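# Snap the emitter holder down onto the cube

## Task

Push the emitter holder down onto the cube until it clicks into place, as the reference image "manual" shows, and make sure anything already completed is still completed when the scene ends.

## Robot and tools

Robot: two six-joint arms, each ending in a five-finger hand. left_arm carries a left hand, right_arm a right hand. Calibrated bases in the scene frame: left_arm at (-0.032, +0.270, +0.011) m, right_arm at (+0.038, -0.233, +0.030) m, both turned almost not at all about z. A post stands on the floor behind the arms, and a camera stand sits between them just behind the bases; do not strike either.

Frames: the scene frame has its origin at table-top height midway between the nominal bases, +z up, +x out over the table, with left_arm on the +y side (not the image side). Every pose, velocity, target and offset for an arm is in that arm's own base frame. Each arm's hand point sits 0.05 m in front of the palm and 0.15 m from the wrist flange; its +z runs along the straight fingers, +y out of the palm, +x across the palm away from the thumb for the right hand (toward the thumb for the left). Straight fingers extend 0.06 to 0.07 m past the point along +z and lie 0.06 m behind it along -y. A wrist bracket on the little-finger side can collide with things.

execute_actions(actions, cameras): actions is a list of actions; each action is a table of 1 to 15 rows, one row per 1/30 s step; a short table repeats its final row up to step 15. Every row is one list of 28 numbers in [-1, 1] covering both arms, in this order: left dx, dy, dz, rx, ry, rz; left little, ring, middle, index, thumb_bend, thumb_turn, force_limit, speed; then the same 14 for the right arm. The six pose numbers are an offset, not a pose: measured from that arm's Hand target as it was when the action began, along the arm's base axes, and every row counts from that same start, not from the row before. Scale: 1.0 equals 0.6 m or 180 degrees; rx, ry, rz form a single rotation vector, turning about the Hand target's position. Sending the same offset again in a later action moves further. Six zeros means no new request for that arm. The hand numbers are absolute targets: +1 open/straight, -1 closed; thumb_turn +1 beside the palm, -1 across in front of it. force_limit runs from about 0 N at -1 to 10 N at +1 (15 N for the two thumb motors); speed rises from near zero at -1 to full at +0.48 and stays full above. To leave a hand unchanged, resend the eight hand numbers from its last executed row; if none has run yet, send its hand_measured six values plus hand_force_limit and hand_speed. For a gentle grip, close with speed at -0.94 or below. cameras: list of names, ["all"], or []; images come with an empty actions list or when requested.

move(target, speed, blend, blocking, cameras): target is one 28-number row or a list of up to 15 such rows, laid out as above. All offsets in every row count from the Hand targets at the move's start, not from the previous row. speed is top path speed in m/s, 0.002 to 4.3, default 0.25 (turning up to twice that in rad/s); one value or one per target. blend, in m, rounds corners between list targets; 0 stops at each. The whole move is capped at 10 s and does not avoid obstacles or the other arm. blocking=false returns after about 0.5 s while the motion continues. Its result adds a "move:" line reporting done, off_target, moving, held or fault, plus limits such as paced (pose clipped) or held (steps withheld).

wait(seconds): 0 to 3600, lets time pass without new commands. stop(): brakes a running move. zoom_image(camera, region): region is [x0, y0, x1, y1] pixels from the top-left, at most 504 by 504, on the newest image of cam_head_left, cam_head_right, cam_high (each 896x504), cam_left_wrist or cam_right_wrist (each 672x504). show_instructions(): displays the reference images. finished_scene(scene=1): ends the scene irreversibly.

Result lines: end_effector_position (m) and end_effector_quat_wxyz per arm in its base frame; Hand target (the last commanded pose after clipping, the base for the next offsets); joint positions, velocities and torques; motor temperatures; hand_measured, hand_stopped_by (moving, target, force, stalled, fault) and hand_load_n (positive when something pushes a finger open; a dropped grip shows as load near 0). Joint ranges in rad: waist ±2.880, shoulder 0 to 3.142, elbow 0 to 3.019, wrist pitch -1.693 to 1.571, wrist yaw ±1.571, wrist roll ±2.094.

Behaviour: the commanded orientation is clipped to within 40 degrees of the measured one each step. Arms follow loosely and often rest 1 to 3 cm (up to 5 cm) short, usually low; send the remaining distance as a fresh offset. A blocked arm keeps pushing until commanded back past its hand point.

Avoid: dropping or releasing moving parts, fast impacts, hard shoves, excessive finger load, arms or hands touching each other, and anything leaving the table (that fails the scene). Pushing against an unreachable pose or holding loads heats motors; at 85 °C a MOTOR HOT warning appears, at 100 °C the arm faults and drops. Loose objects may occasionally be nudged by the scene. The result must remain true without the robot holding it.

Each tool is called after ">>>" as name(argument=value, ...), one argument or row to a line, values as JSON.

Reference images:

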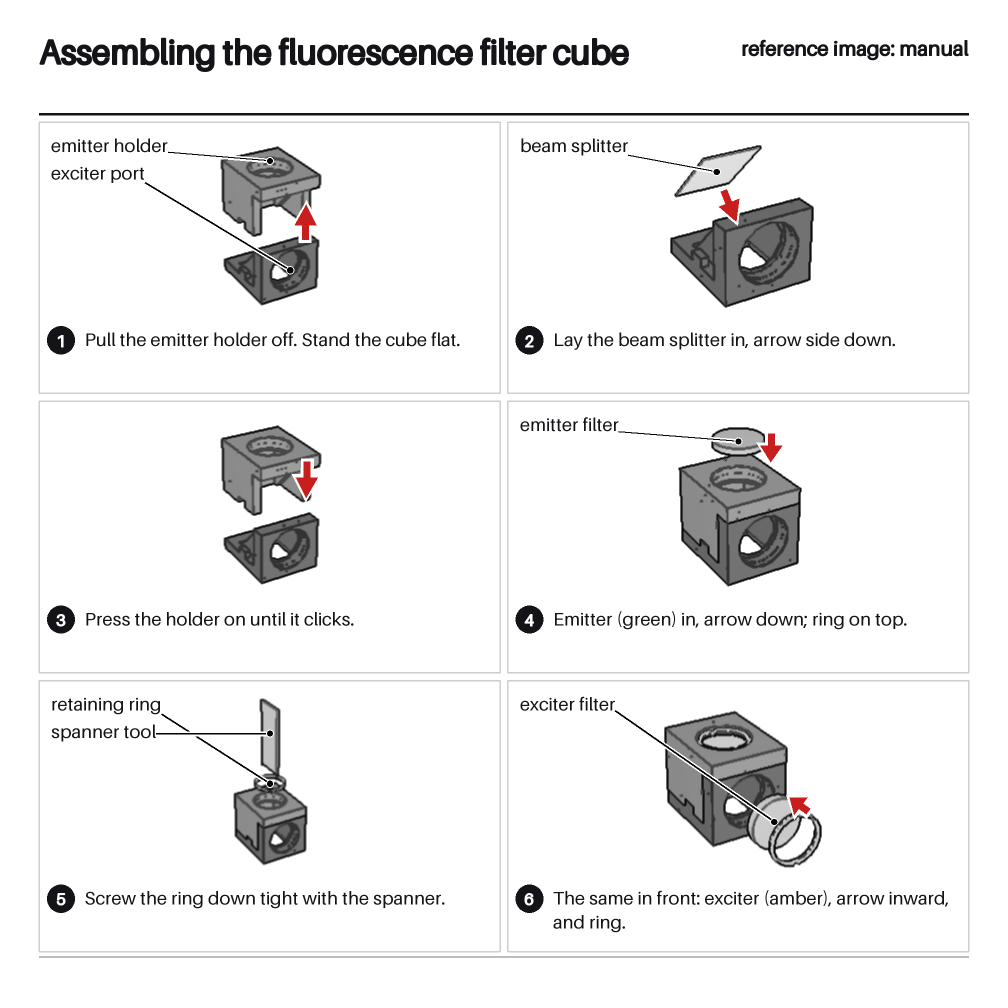

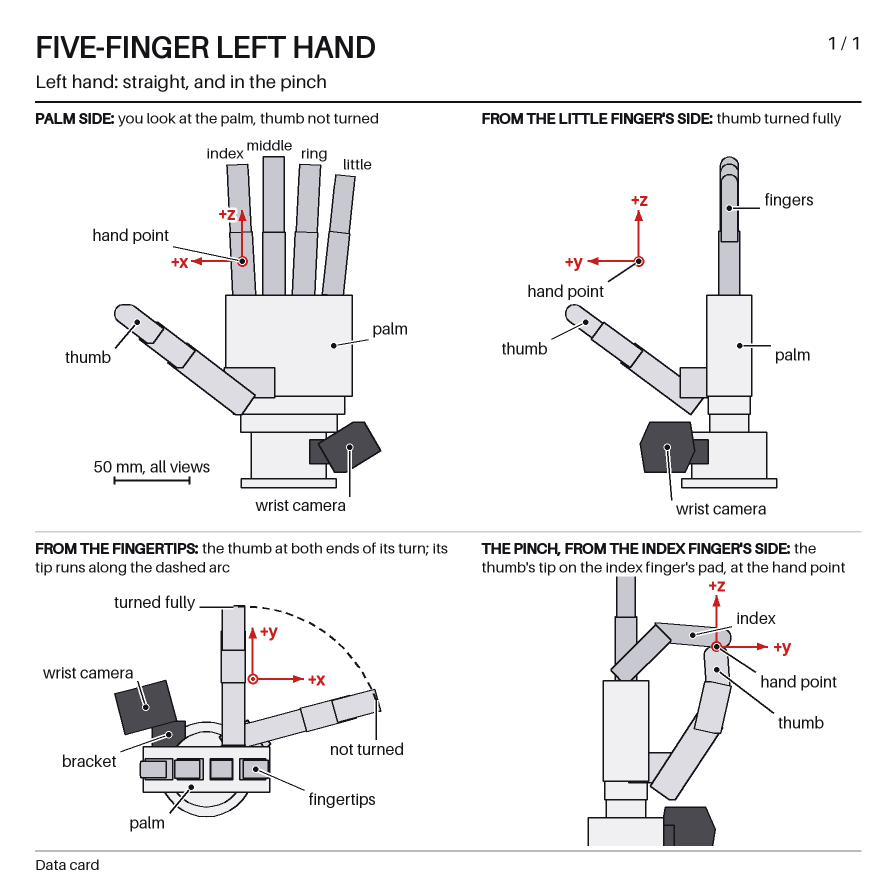

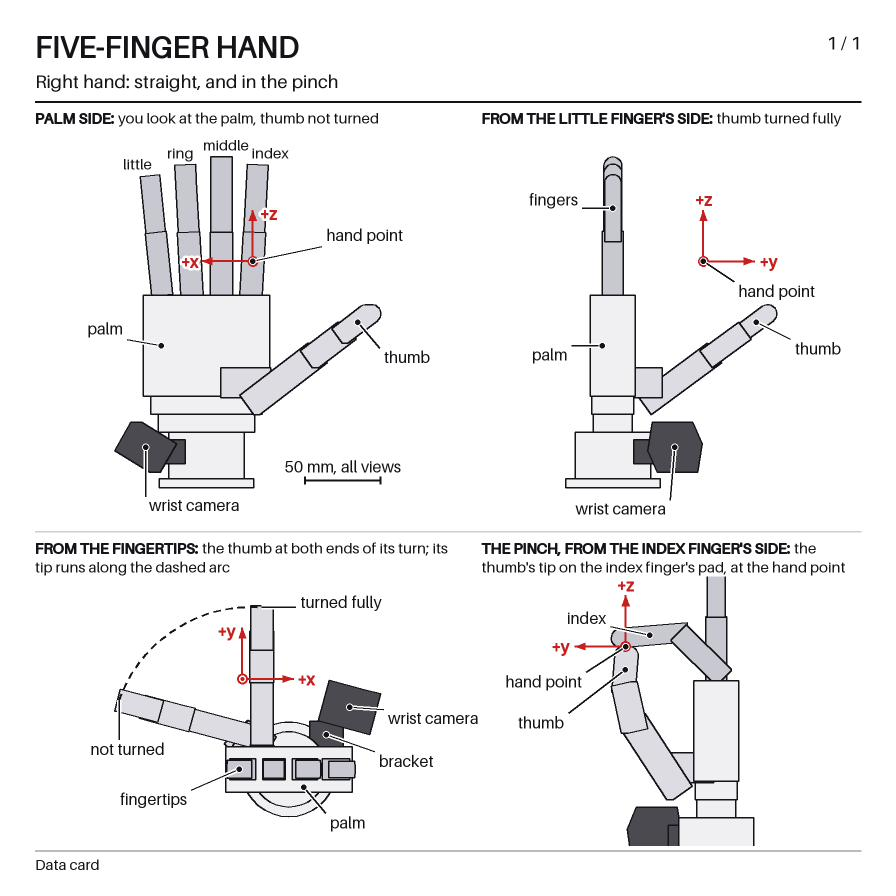

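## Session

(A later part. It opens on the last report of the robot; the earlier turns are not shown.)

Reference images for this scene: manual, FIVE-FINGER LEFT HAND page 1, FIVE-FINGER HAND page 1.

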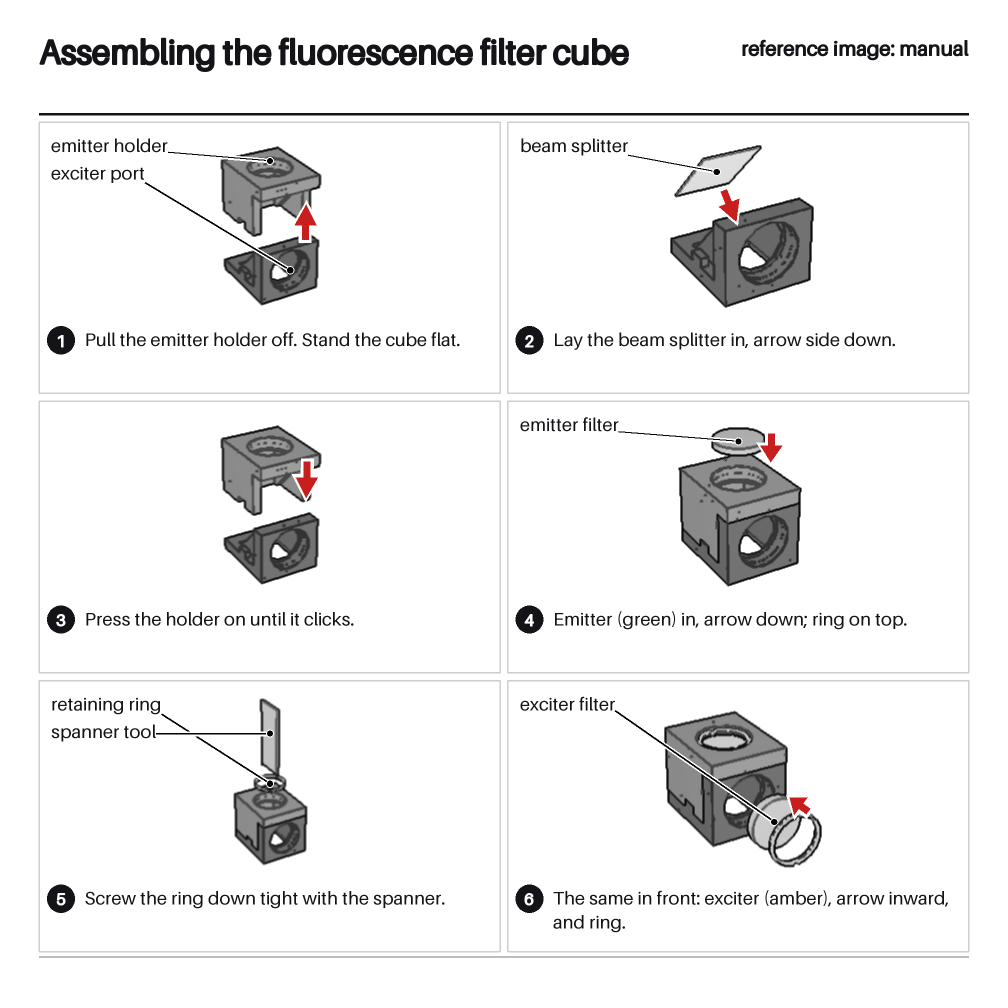

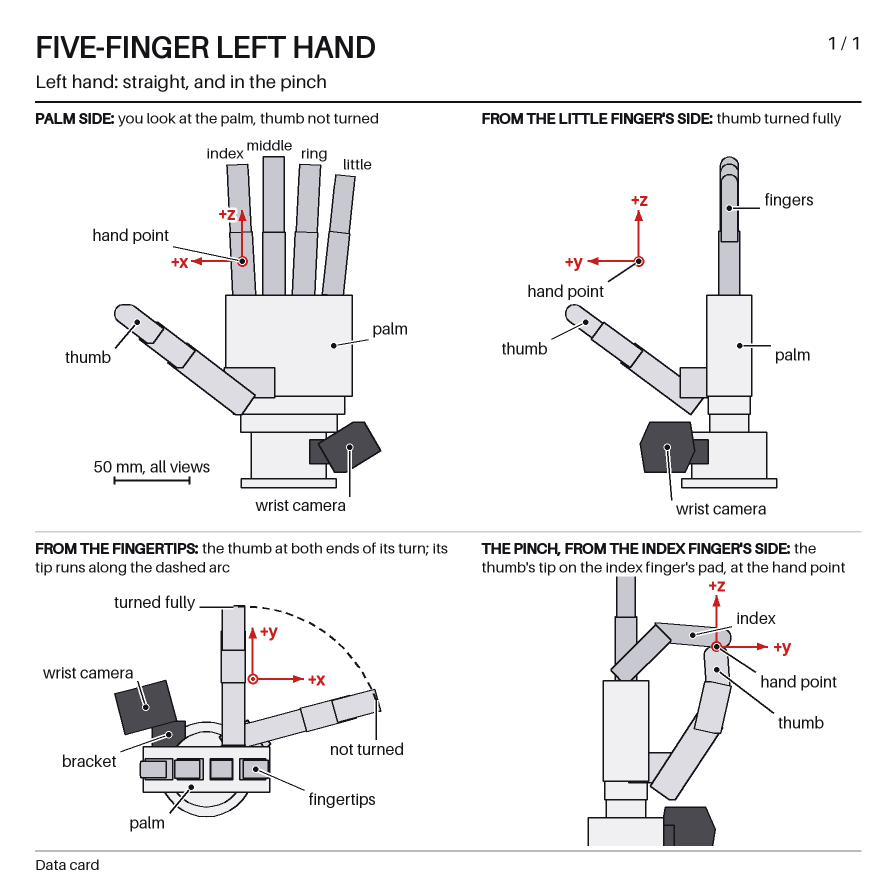

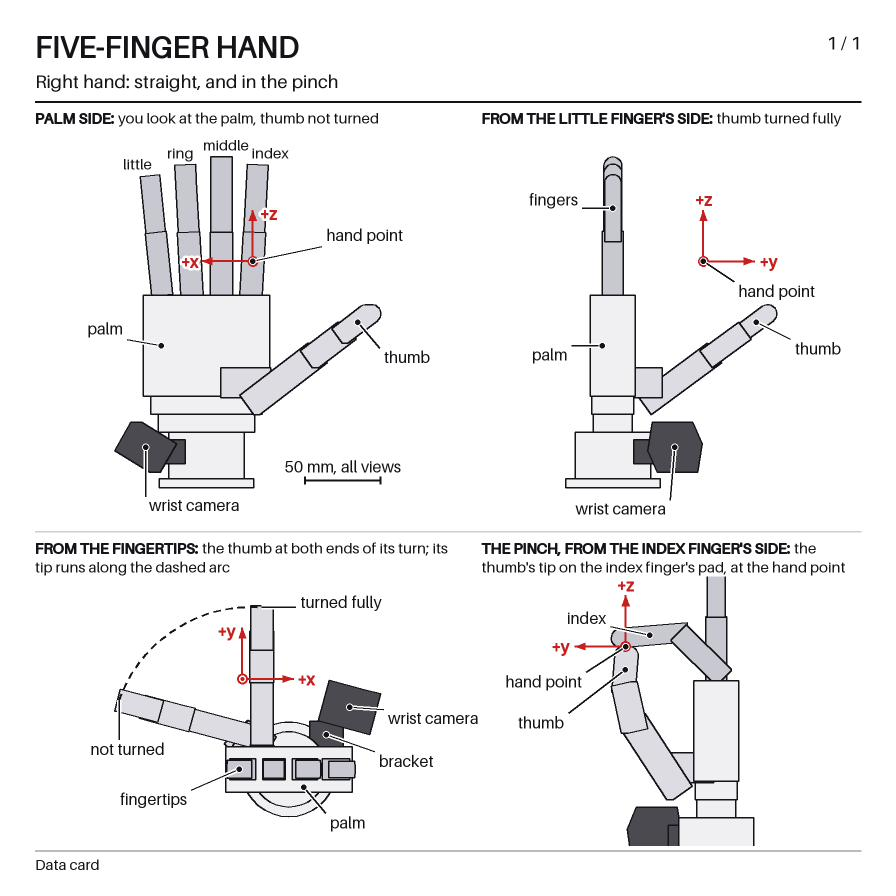

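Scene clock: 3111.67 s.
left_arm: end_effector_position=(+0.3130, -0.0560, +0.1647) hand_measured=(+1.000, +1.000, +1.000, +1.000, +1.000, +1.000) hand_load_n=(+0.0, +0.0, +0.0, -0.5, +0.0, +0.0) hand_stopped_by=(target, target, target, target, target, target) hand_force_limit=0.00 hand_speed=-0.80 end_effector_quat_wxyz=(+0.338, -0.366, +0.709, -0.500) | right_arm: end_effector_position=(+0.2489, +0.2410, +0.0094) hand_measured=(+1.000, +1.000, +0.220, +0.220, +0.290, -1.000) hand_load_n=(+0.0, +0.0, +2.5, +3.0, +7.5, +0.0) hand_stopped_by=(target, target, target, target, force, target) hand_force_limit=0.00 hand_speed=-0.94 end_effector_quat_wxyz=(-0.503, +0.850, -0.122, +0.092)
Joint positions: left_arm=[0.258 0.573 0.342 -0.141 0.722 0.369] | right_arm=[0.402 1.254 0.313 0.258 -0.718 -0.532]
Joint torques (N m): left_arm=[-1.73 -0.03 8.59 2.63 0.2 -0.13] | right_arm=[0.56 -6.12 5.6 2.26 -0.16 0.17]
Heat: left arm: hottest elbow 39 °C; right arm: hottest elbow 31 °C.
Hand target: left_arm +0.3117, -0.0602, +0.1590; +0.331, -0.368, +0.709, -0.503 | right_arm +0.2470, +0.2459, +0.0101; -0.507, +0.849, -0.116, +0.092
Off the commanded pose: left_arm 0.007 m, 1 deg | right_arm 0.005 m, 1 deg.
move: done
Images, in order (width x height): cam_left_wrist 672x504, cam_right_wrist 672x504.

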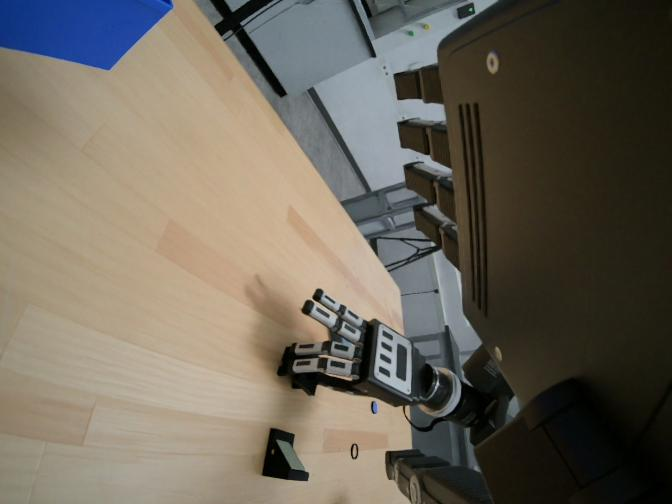

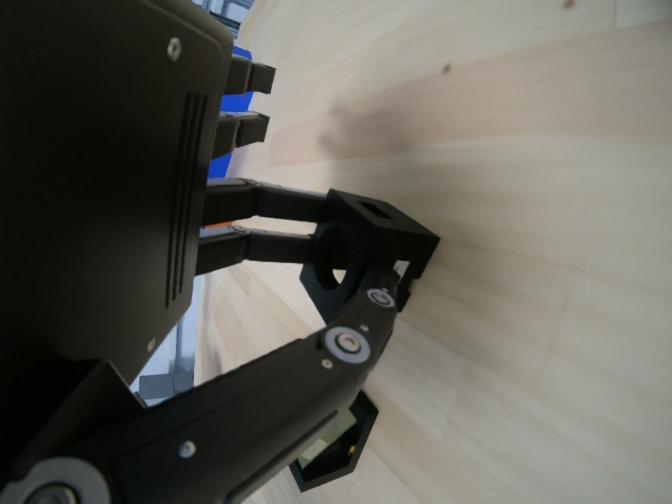

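>>> move(
  target=[0,0,0,0,0,0,1,1,1,1,1,1,0,-0.8,0,0,-0.006,0,0,0,1,1,0.22,0.22,0.10,-1,0.0,-0.94],
  speed=0.02,
  cameras=["cam_right_wrist","cam_left_wrist"],
)

>>> zoom_image(
  camera="cam_right_wrist",
  region=[370, 200, 450, 260],
)

>>> zoom_image(
  camera="cam_right_wrist",
  region=[320, 180, 400, 240],
)

Scene clock: 3117.07 s.
left_arm: end_effector_position=(+0.3130, -0.0560, +0.1647) hand_measured=(+1.000, +1.000, +1.000, +1.000, +1.000, +1.000) hand_load_n=(+0.0, +0.0, +0.0, +0.0, +0.0, +0.0) hand_stopped_by=(target, target, target, target, target, target) hand_force_limit=0.00 hand_speed=-0.80 end_effector_quat_wxyz=(+0.338, -0.366, +0.709, -0.500) | right_arm: end_effector_position=(+0.2511, +0.2421, +0.0090) hand_measured=(+1.000, +1.000, +0.220, +0.220, +0.290, -1.000) hand_load_n=(+0.0, +0.0, +2.5, +3.0, +7.5, +0.0) hand_stopped_by=(target, target, target, target, force, target) hand_force_limit=0.00 hand_speed=-0.94 end_effector_quat_wxyz=(-0.506, +0.849, -0.121, +0.095)
Joint positions: left_arm=[0.258 0.573 0.342 -0.141 0.722 0.369] | right_arm=[0.402 1.265 0.313 0.278 -0.718 -0.528]
Joint torques (N m): left_arm=[-1.67 -0.09 8.57 2.56 0.22 -0.12] | right_arm=[0.62 -5.71 5.26 2.17 -0.16 0.14]
Heat: left arm: hottest elbow 39 °C; right arm: hottest elbow 31 °C.
Hand target: left_arm +0.3117, -0.0602, +0.1590; +0.331, -0.368, +0.709, -0.503 | right_arm +0.2470, +0.2459, +0.0066; -0.508, +0.849, -0.116, +0.092
Off the commanded pose: left_arm 0.007 m, 1 deg | right_arm 0.006 m, 1 deg.
move: done
Images, in order (width x height): cam_left_wrist 672x504, cam_right_wrist 672x504.

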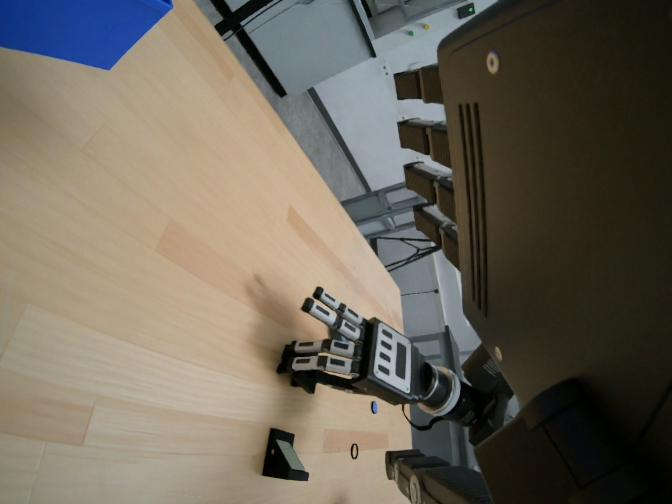

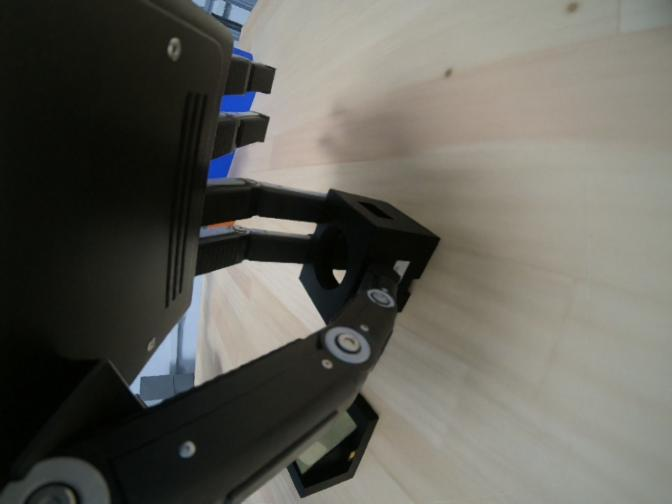

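Scaled by 6.300 from the camera's image (finer frame: 960x720).

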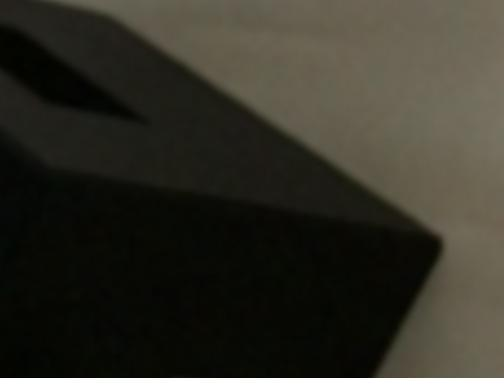

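Scaled by 6.300 from the camera's image (finer frame: 960x720).

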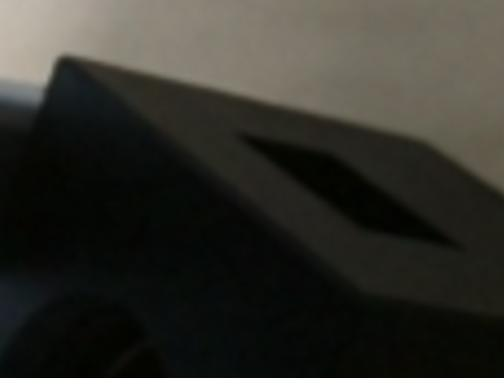

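>>> zoom_image(
  camera="cam_left_wrist",
  region=[270, 335, 330, 395],
)

>>> zoom_image(
  camera="cam_left_wrist",
  region=[256, 420, 316, 488],
)

Scaled by 8.400 from the camera's image (finer frame: 960x720).

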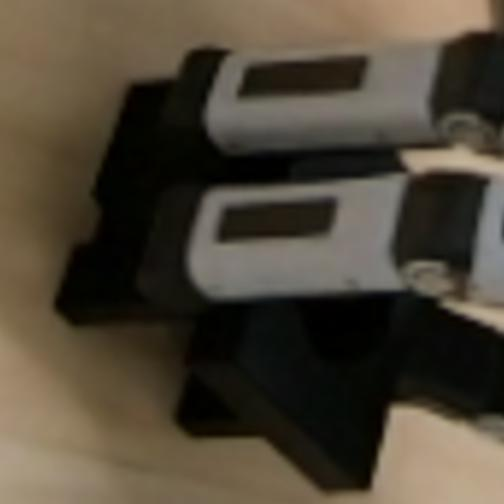

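Scaled by 7.412 from the camera's image (finer frame: 960x720).

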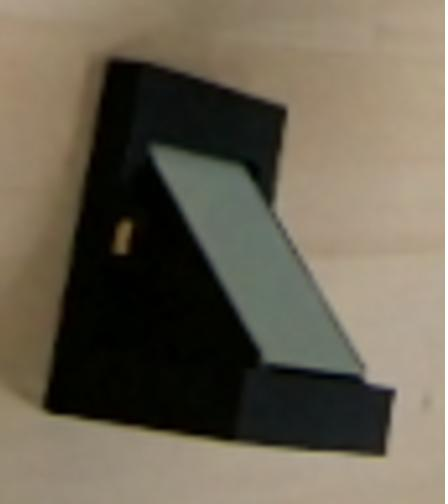

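>>> move(
  target=[
    [0,0,0,0,0,0,1,1,1,1,1,1,0,-0.8,0,0,0.1,0,0,0,1,1,0.22,0.22,0.10,-1,0.0,-0.94],
    [0,0,0,0,0,0,1,1,1,1,1,1,0,-0.8,-0.121,-0.0032,0.1373,0,0,0.0444,1,1,0.22,0.22,0.10,-1,0.0,-0.94],
    [0,0,0,0,0,0,1,1,1,1,1,1,0,-0.8,-0.140,0.0202,0.0873,0,0,0.0444,1,1,0.22,0.22,0.10,-1,0.0,-0.94],
  ],
  speed=[0.1,0.15,0.08],
  cameras=["cam_right_wrist","cam_left_wrist"],
)

>>> zoom_image(
  camera="cam_left_wrist",
  region=[240, 400, 340, 500],
)

>>> zoom_image(
  camera="cam_right_wrist",
  region=[300, 170, 480, 340],
)

Scene clock: 3148.03 s.
left_arm: end_effector_position=(+0.3130, -0.0560, +0.1647) hand_measured=(+1.000, +1.000, +1.000, +1.000, +1.000, +1.000) hand_load_n=(+0.0, +0.0, +0.0, +0.0, +0.0, +0.0) hand_stopped_by=(target, target, target, target, target, target) hand_force_limit=0.00 hand_speed=-0.80 end_effector_quat_wxyz=(+0.338, -0.366, +0.709, -0.500) | right_arm: end_effector_position=(+0.1636, +0.2528, +0.0568) hand_measured=(+1.000, +1.000, +0.220, +0.220, +0.290, -1.000) hand_load_n=(+0.0, +0.0, +2.5, +3.0, +7.5, +0.5) hand_stopped_by=(target, target, target, target, force, target) hand_force_limit=0.00 hand_speed=-0.94 end_effector_quat_wxyz=(-0.507, +0.858, -0.062, +0.056)
Joint positions: left_arm=[0.258 0.573 0.342 -0.141 0.722 0.369] | right_arm=[0.582 0.844 0.265 -0.09 -0.686 -0.501]
Joint torques (N m): left_arm=[-1.79 -0.09 8.62 2.61 0.2 -0.11] | right_arm=[0.67 -2.43 7.66 2.37 -0.13 0.19]
Heat: left arm: hottest elbow 39 °C; right arm: hottest elbow 31 °C.
Hand target: left_arm +0.3117, -0.0602, +0.1590; +0.331, -0.368, +0.709, -0.503 | right_arm +0.1631, +0.2581, +0.0590; -0.513, +0.855, -0.056, +0.056
Off the commanded pose: left_arm 0.007 m, 1 deg | right_arm 0.006 m, 1 deg.
move: done
Images, in order (width x height): cam_left_wrist 672x504, cam_right_wrist 672x504.

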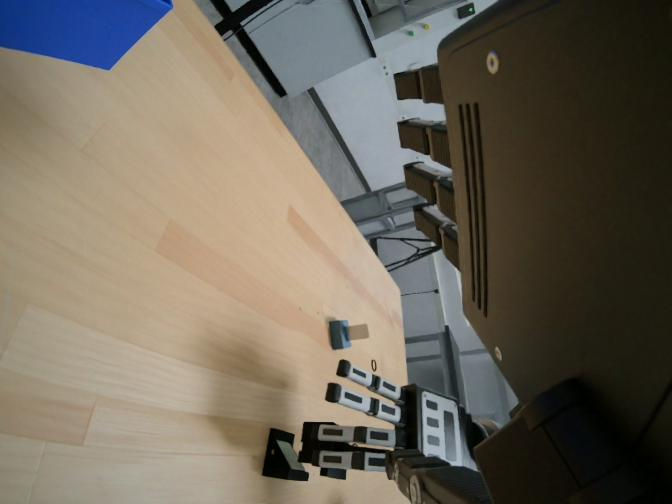

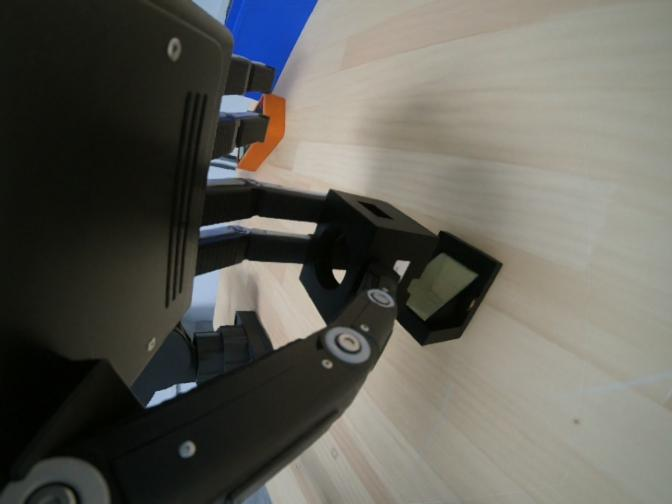

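Scaled by 5.040 from the camera's image (finer frame: 960x720).

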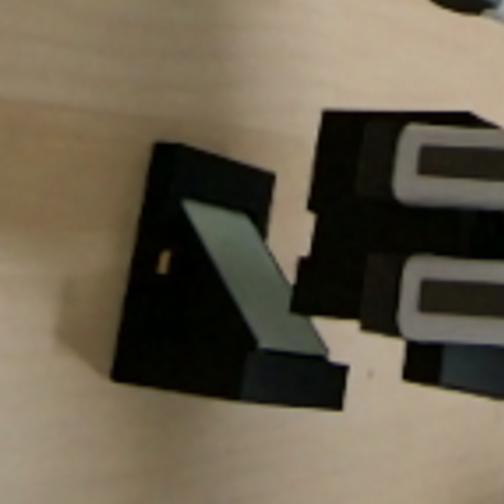

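Scaled by 2.800 from the camera's image (finer frame: 960x720).

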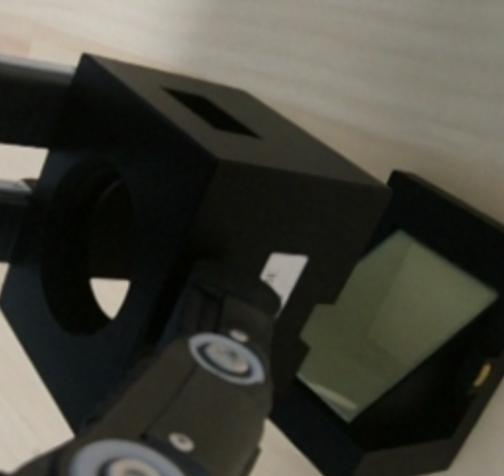

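>>> zoom_image(
  camera="cam_left_wrist",
  region=[290, 412, 330, 442],
)

>>> zoom_image(
  camera="cam_left_wrist",
  region=[280, 440, 340, 485],
)

>>> zoom_image(
  camera="cam_left_wrist",
  region=[256, 420, 316, 488],
)

>>> zoom_image(
  camera="cam_right_wrist",
  region=[390, 220, 490, 295],
)

>>> zoom_image(
  camera="cam_right_wrist",
  region=[380, 270, 480, 345],
)

Scaled by 12.600 from the camera's image (finer frame: 960x720).

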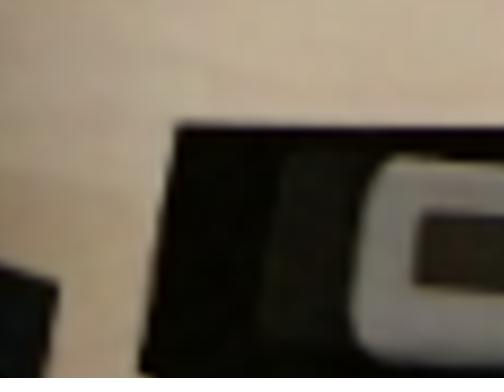

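Scaled by 8.400 from the camera's image (finer frame: 960x720).

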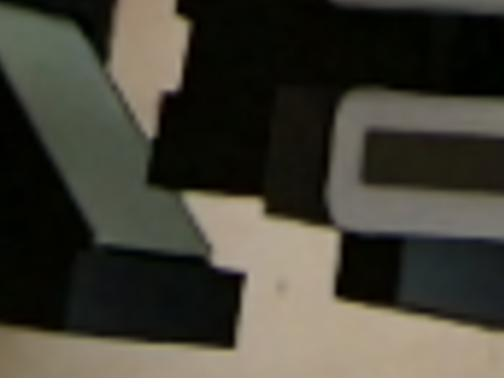

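Scaled by 7.412 from the camera's image (finer frame: 960x720).

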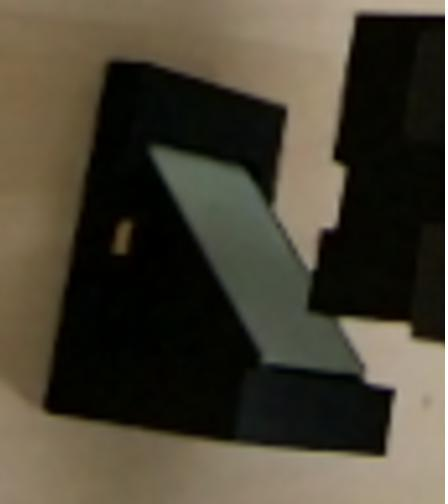

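Scaled by 5.040 from the camera's image (finer frame: 960x720).

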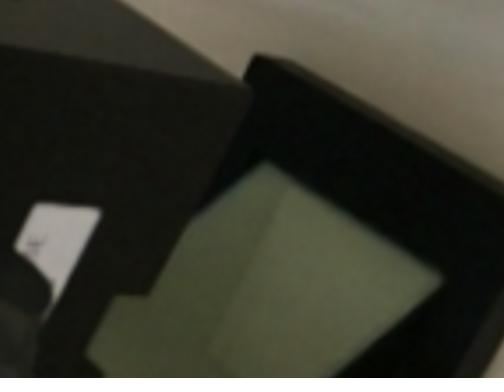

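Scaled by 5.040 from the camera's image (finer frame: 960x720).

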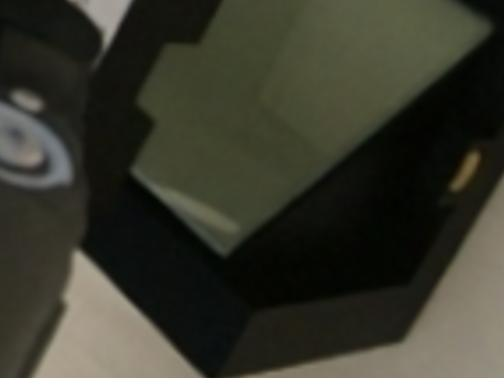

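>>> zoom_image(
  camera="cam_right_wrist",
  region=[385, 225, 510, 350],
)

Scaled by 4.032 from the camera's image (finer frame: 960x720).

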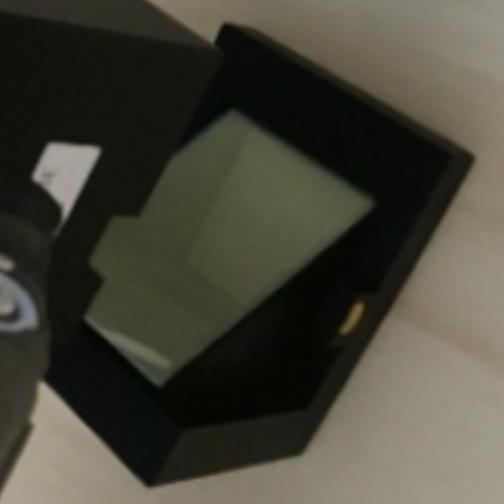

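>>> move(
  target=[
    [0,0,0,0,0,0,1,1,1,1,1,1,0,-0.8,0.019,-0.0367,0.0442,0,0,0,1,1,0.22,0.22,0.10,-1,0.0,-0.94],
    [0,0,0,0,0,0,1,1,1,1,1,1,0,-0.8,0,-0.0133,-0.0225,0,0,0,1,1,0.22,0.22,0.10,-1,0.0,-0.94],
  ],
  speed=[0.15,0.08],
  cameras=["cam_right_wrist","cam_left_wrist"],
)

>>> zoom_image(
  camera="cam_left_wrist",
  region=[255, 415, 345, 505],
)

>>> zoom_image(
  camera="cam_right_wrist",
  region=[380, 215, 500, 335],
)

Scene clock: 3221.33 s.
left_arm: end_effector_position=(+0.3130, -0.0560, +0.1647) hand_measured=(+1.000, +1.000, +1.000, +1.000, +1.000, +1.000) hand_load_n=(+0.0, +0.0, +0.0, +0.0, +0.0, +0.0) hand_stopped_by=(target, target, target, target, target, target) hand_force_limit=0.00 hand_speed=-0.80 end_effector_quat_wxyz=(+0.338, -0.366, +0.709, -0.500) | right_arm: end_effector_position=(+0.1633, +0.2448, +0.0432) hand_measured=(+1.000, +1.000, +0.220, +0.220, +0.290, -1.000) hand_load_n=(+0.0, +0.0, +2.0, +2.5, +7.5, +0.0) hand_stopped_by=(target, target, target, target, force, target) hand_force_limit=0.00 hand_speed=-0.94 end_effector_quat_wxyz=(-0.507, +0.858, -0.063, +0.055)
Joint positions: left_arm=[0.258 0.573 0.342 -0.141 0.722 0.369] | right_arm=[0.548 0.87 0.234 -0.05 -0.713 -0.527]
Joint torques (N m): left_arm=[-1.79 -0.03 8.59 2.59 0.2 -0.12] | right_arm=[0.67 -2.49 7.45 2.37 -0.16 0.18]
Heat: left arm: hottest elbow 39 °C; right arm: hottest elbow 34 °C.
Hand target: left_arm +0.3117, -0.0602, +0.1590; +0.331, -0.368, +0.709, -0.503 | right_arm +0.1630, +0.2501, +0.0455; -0.513, +0.855, -0.056, +0.056
Off the commanded pose: left_arm 0.007 m, 1 deg | right_arm 0.006 m, 1 deg.
move: done
Images, in order (width x height): cam_left_wrist 672x504, cam_right_wrist 672x504.

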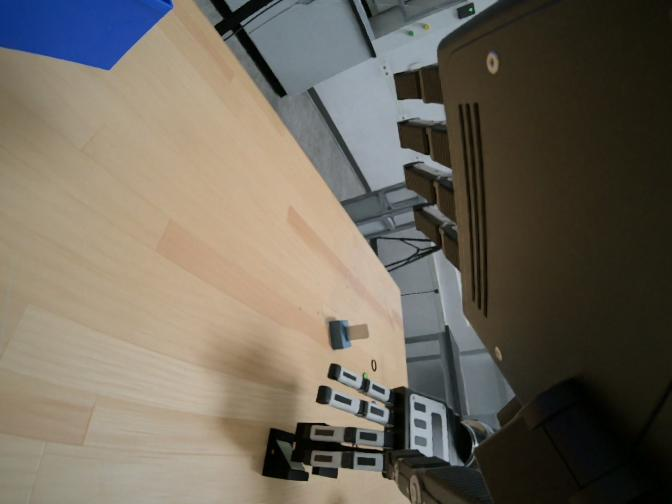

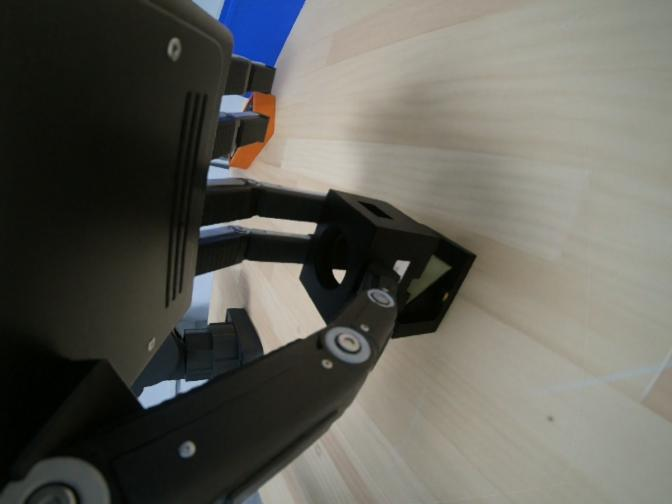

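Invalid region (255, 415, 345, 505): it reaches outside that camera's 672x504 image.

Scaled by 4.200 from the camera's image (finer frame: 960x720).

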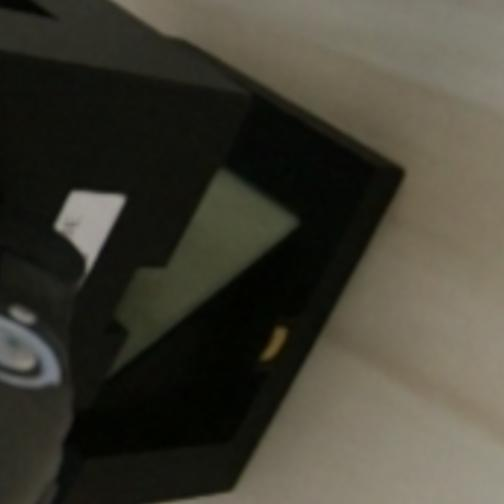

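>>> zoom_image(
  camera="cam_left_wrist",
  region=[266, 420, 346, 500],
)

>>> zoom_image(
  camera="cam_left_wrist",
  region=[280, 444, 330, 490],
)

>>> zoom_image(
  camera="cam_right_wrist",
  region=[385, 280, 445, 340],
)

Scaled by 6.300 from the camera's image (finer frame: 960x720).

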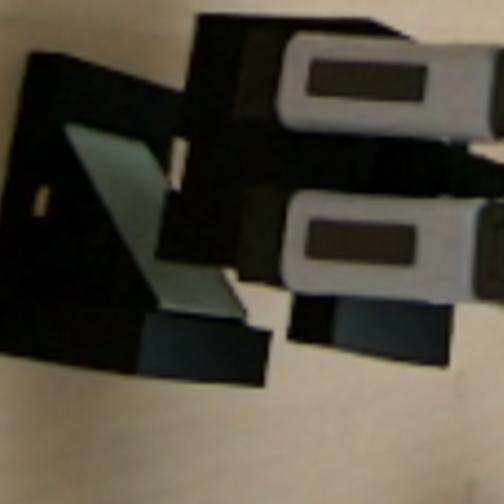

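Scaled by 10.080 from the camera's image (finer frame: 960x720).

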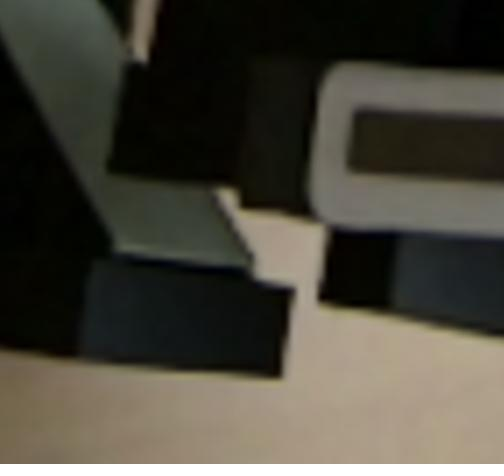

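Scaled by 8.400 from the camera's image (finer frame: 960x720).

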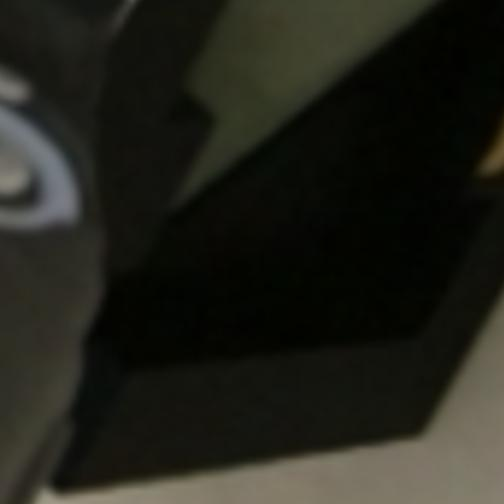

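>>> zoom_image(
  camera="cam_right_wrist",
  region=[320, 180, 400, 240],
)

>>> zoom_image(
  camera="cam_right_wrist",
  region=[370, 200, 450, 260],
)

Scaled by 6.300 from the camera's image (finer frame: 960x720).

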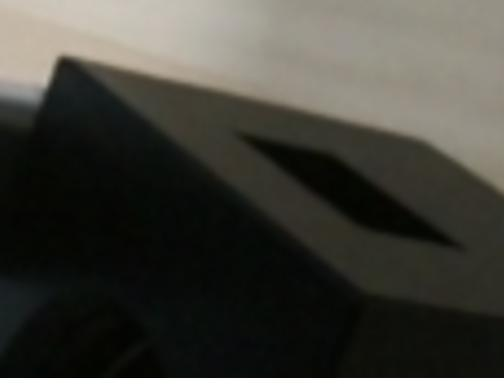

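Scaled by 6.300 from the camera's image (finer frame: 960x720).

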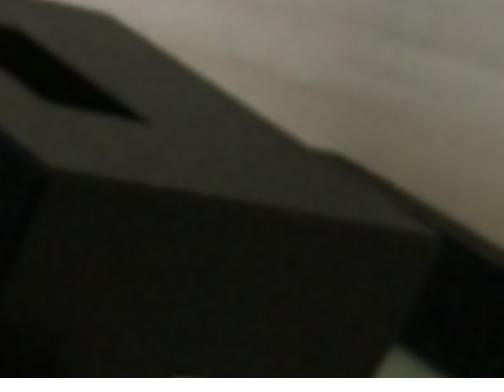

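>>> move(
  target=[
    [0,0,0,0,0,0,1,1,1,1,1,1,0,-0.8,0.0095,-0.0238,0.0667,0.0029,-0.0032,0.0056,1,1,0.22,0.22,0.10,-1,0.0,-0.94],
    [0,0,0,0,0,0,1,1,1,1,1,1,0,-0.8,-0.0095,-0.0005,0,0.0029,-0.0032,0.0056,1,1,0.22,0.22,0.10,-1,0.0,-0.94],
  ],
  speed=[0.15,0.08],
  cameras=["cam_right_wrist","cam_left_wrist"],
)

>>> zoom_image(
  camera="cam_left_wrist",
  region=[256, 420, 336, 500],
)

>>> zoom_image(
  camera="cam_left_wrist",
  region=[276, 454, 326, 496],
)

>>> zoom_image(
  camera="cam_right_wrist",
  region=[380, 215, 500, 335],
)

>>> zoom_image(
  camera="cam_right_wrist",
  region=[385, 270, 445, 330],
)

Scene clock: 3275.57 s.
left_arm: end_effector_position=(+0.3130, -0.0560, +0.1647) hand_measured=(+1.000, +1.000, +1.000, +1.000, +1.000, +1.000) hand_load_n=(+0.0, +0.0, +0.0, +0.0, +0.0, +0.0) hand_stopped_by=(target, target, target, target, target, target) hand_force_limit=0.00 hand_speed=-0.80 end_effector_quat_wxyz=(+0.338, -0.366, +0.709, -0.500) | right_arm: end_effector_position=(+0.1578, +0.2446, +0.0432) hand_measured=(+1.000, +1.000, +0.220, +0.220, +0.290, -1.000) hand_load_n=(+0.0, +0.0, +2.5, +2.5, +7.5, +0.0) hand_stopped_by=(target, target, target, target, force, target) hand_force_limit=0.00 hand_speed=-0.94 end_effector_quat_wxyz=(-0.512, +0.856, -0.053, +0.055)
Joint positions: left_arm=[0.258 0.573 0.342 -0.141 0.722 0.369] | right_arm=[0.554 0.85 0.221 -0.048 -0.723 -0.535]
Joint torques (N m): left_arm=[-1.61 -0.26 8.55 2.48 0.2 -0.13] | right_arm=[0.62 -2.14 7.45 2.35 -0.16 0.18]
Heat: left arm: hottest elbow 39 °C; right arm: hottest elbow 33 °C.
Hand target: left_arm +0.3117, -0.0602, +0.1590; +0.331, -0.368, +0.709, -0.503 | right_arm +0.1574, +0.2498, +0.0455; -0.517, +0.853, -0.047, +0.056
Off the commanded pose: left_arm 0.007 m, 1 deg | right_arm 0.006 m, 1 deg.
move: done
Images, in order (width x height): cam_left_wrist 672x504, cam_right_wrist 672x504.

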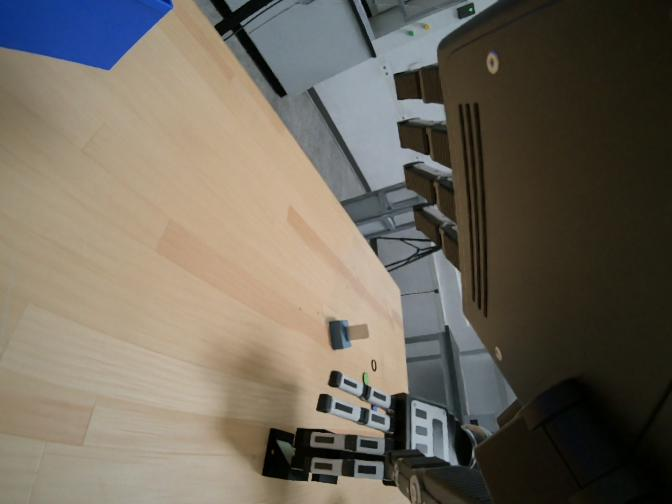

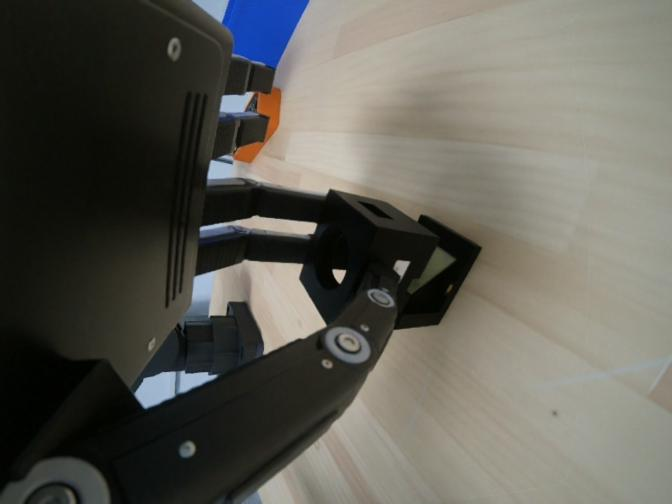

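Scaled by 6.300 from the camera's image (finer frame: 960x720).

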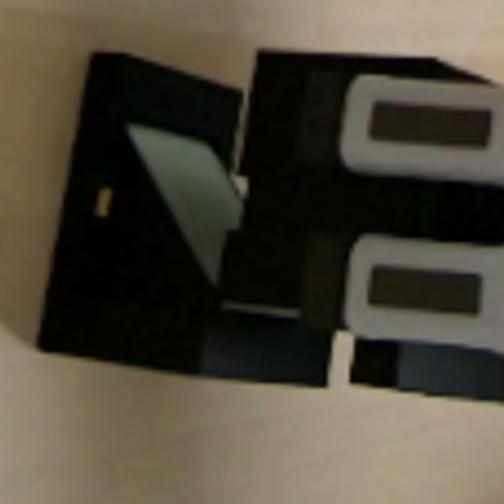

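Scaled by 10.080 from the camera's image (finer frame: 960x720).

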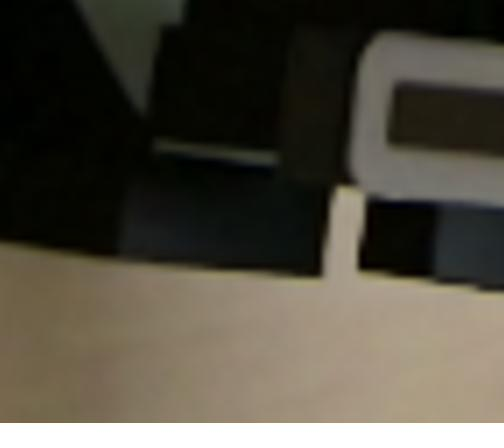

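Scaled by 4.200 from the camera's image (finer frame: 960x720).

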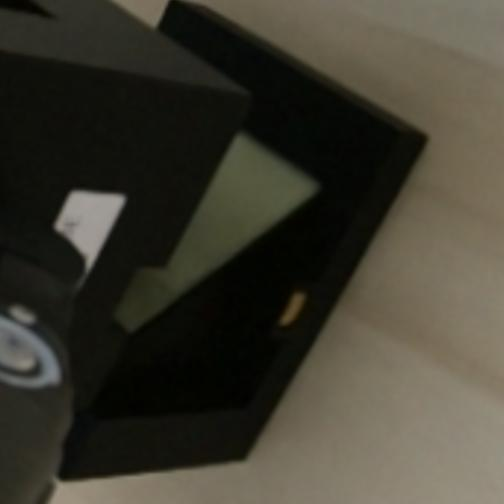

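Scaled by 8.400 from the camera's image (finer frame: 960x720).

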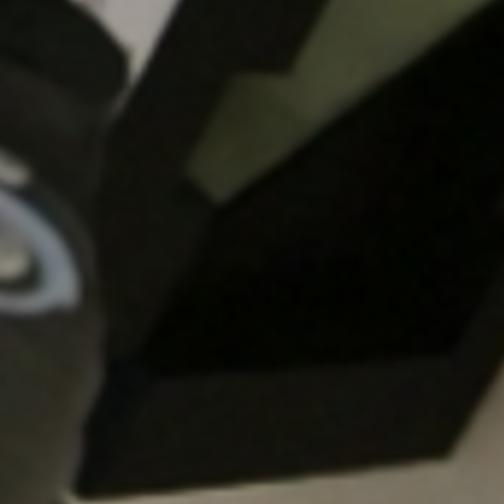

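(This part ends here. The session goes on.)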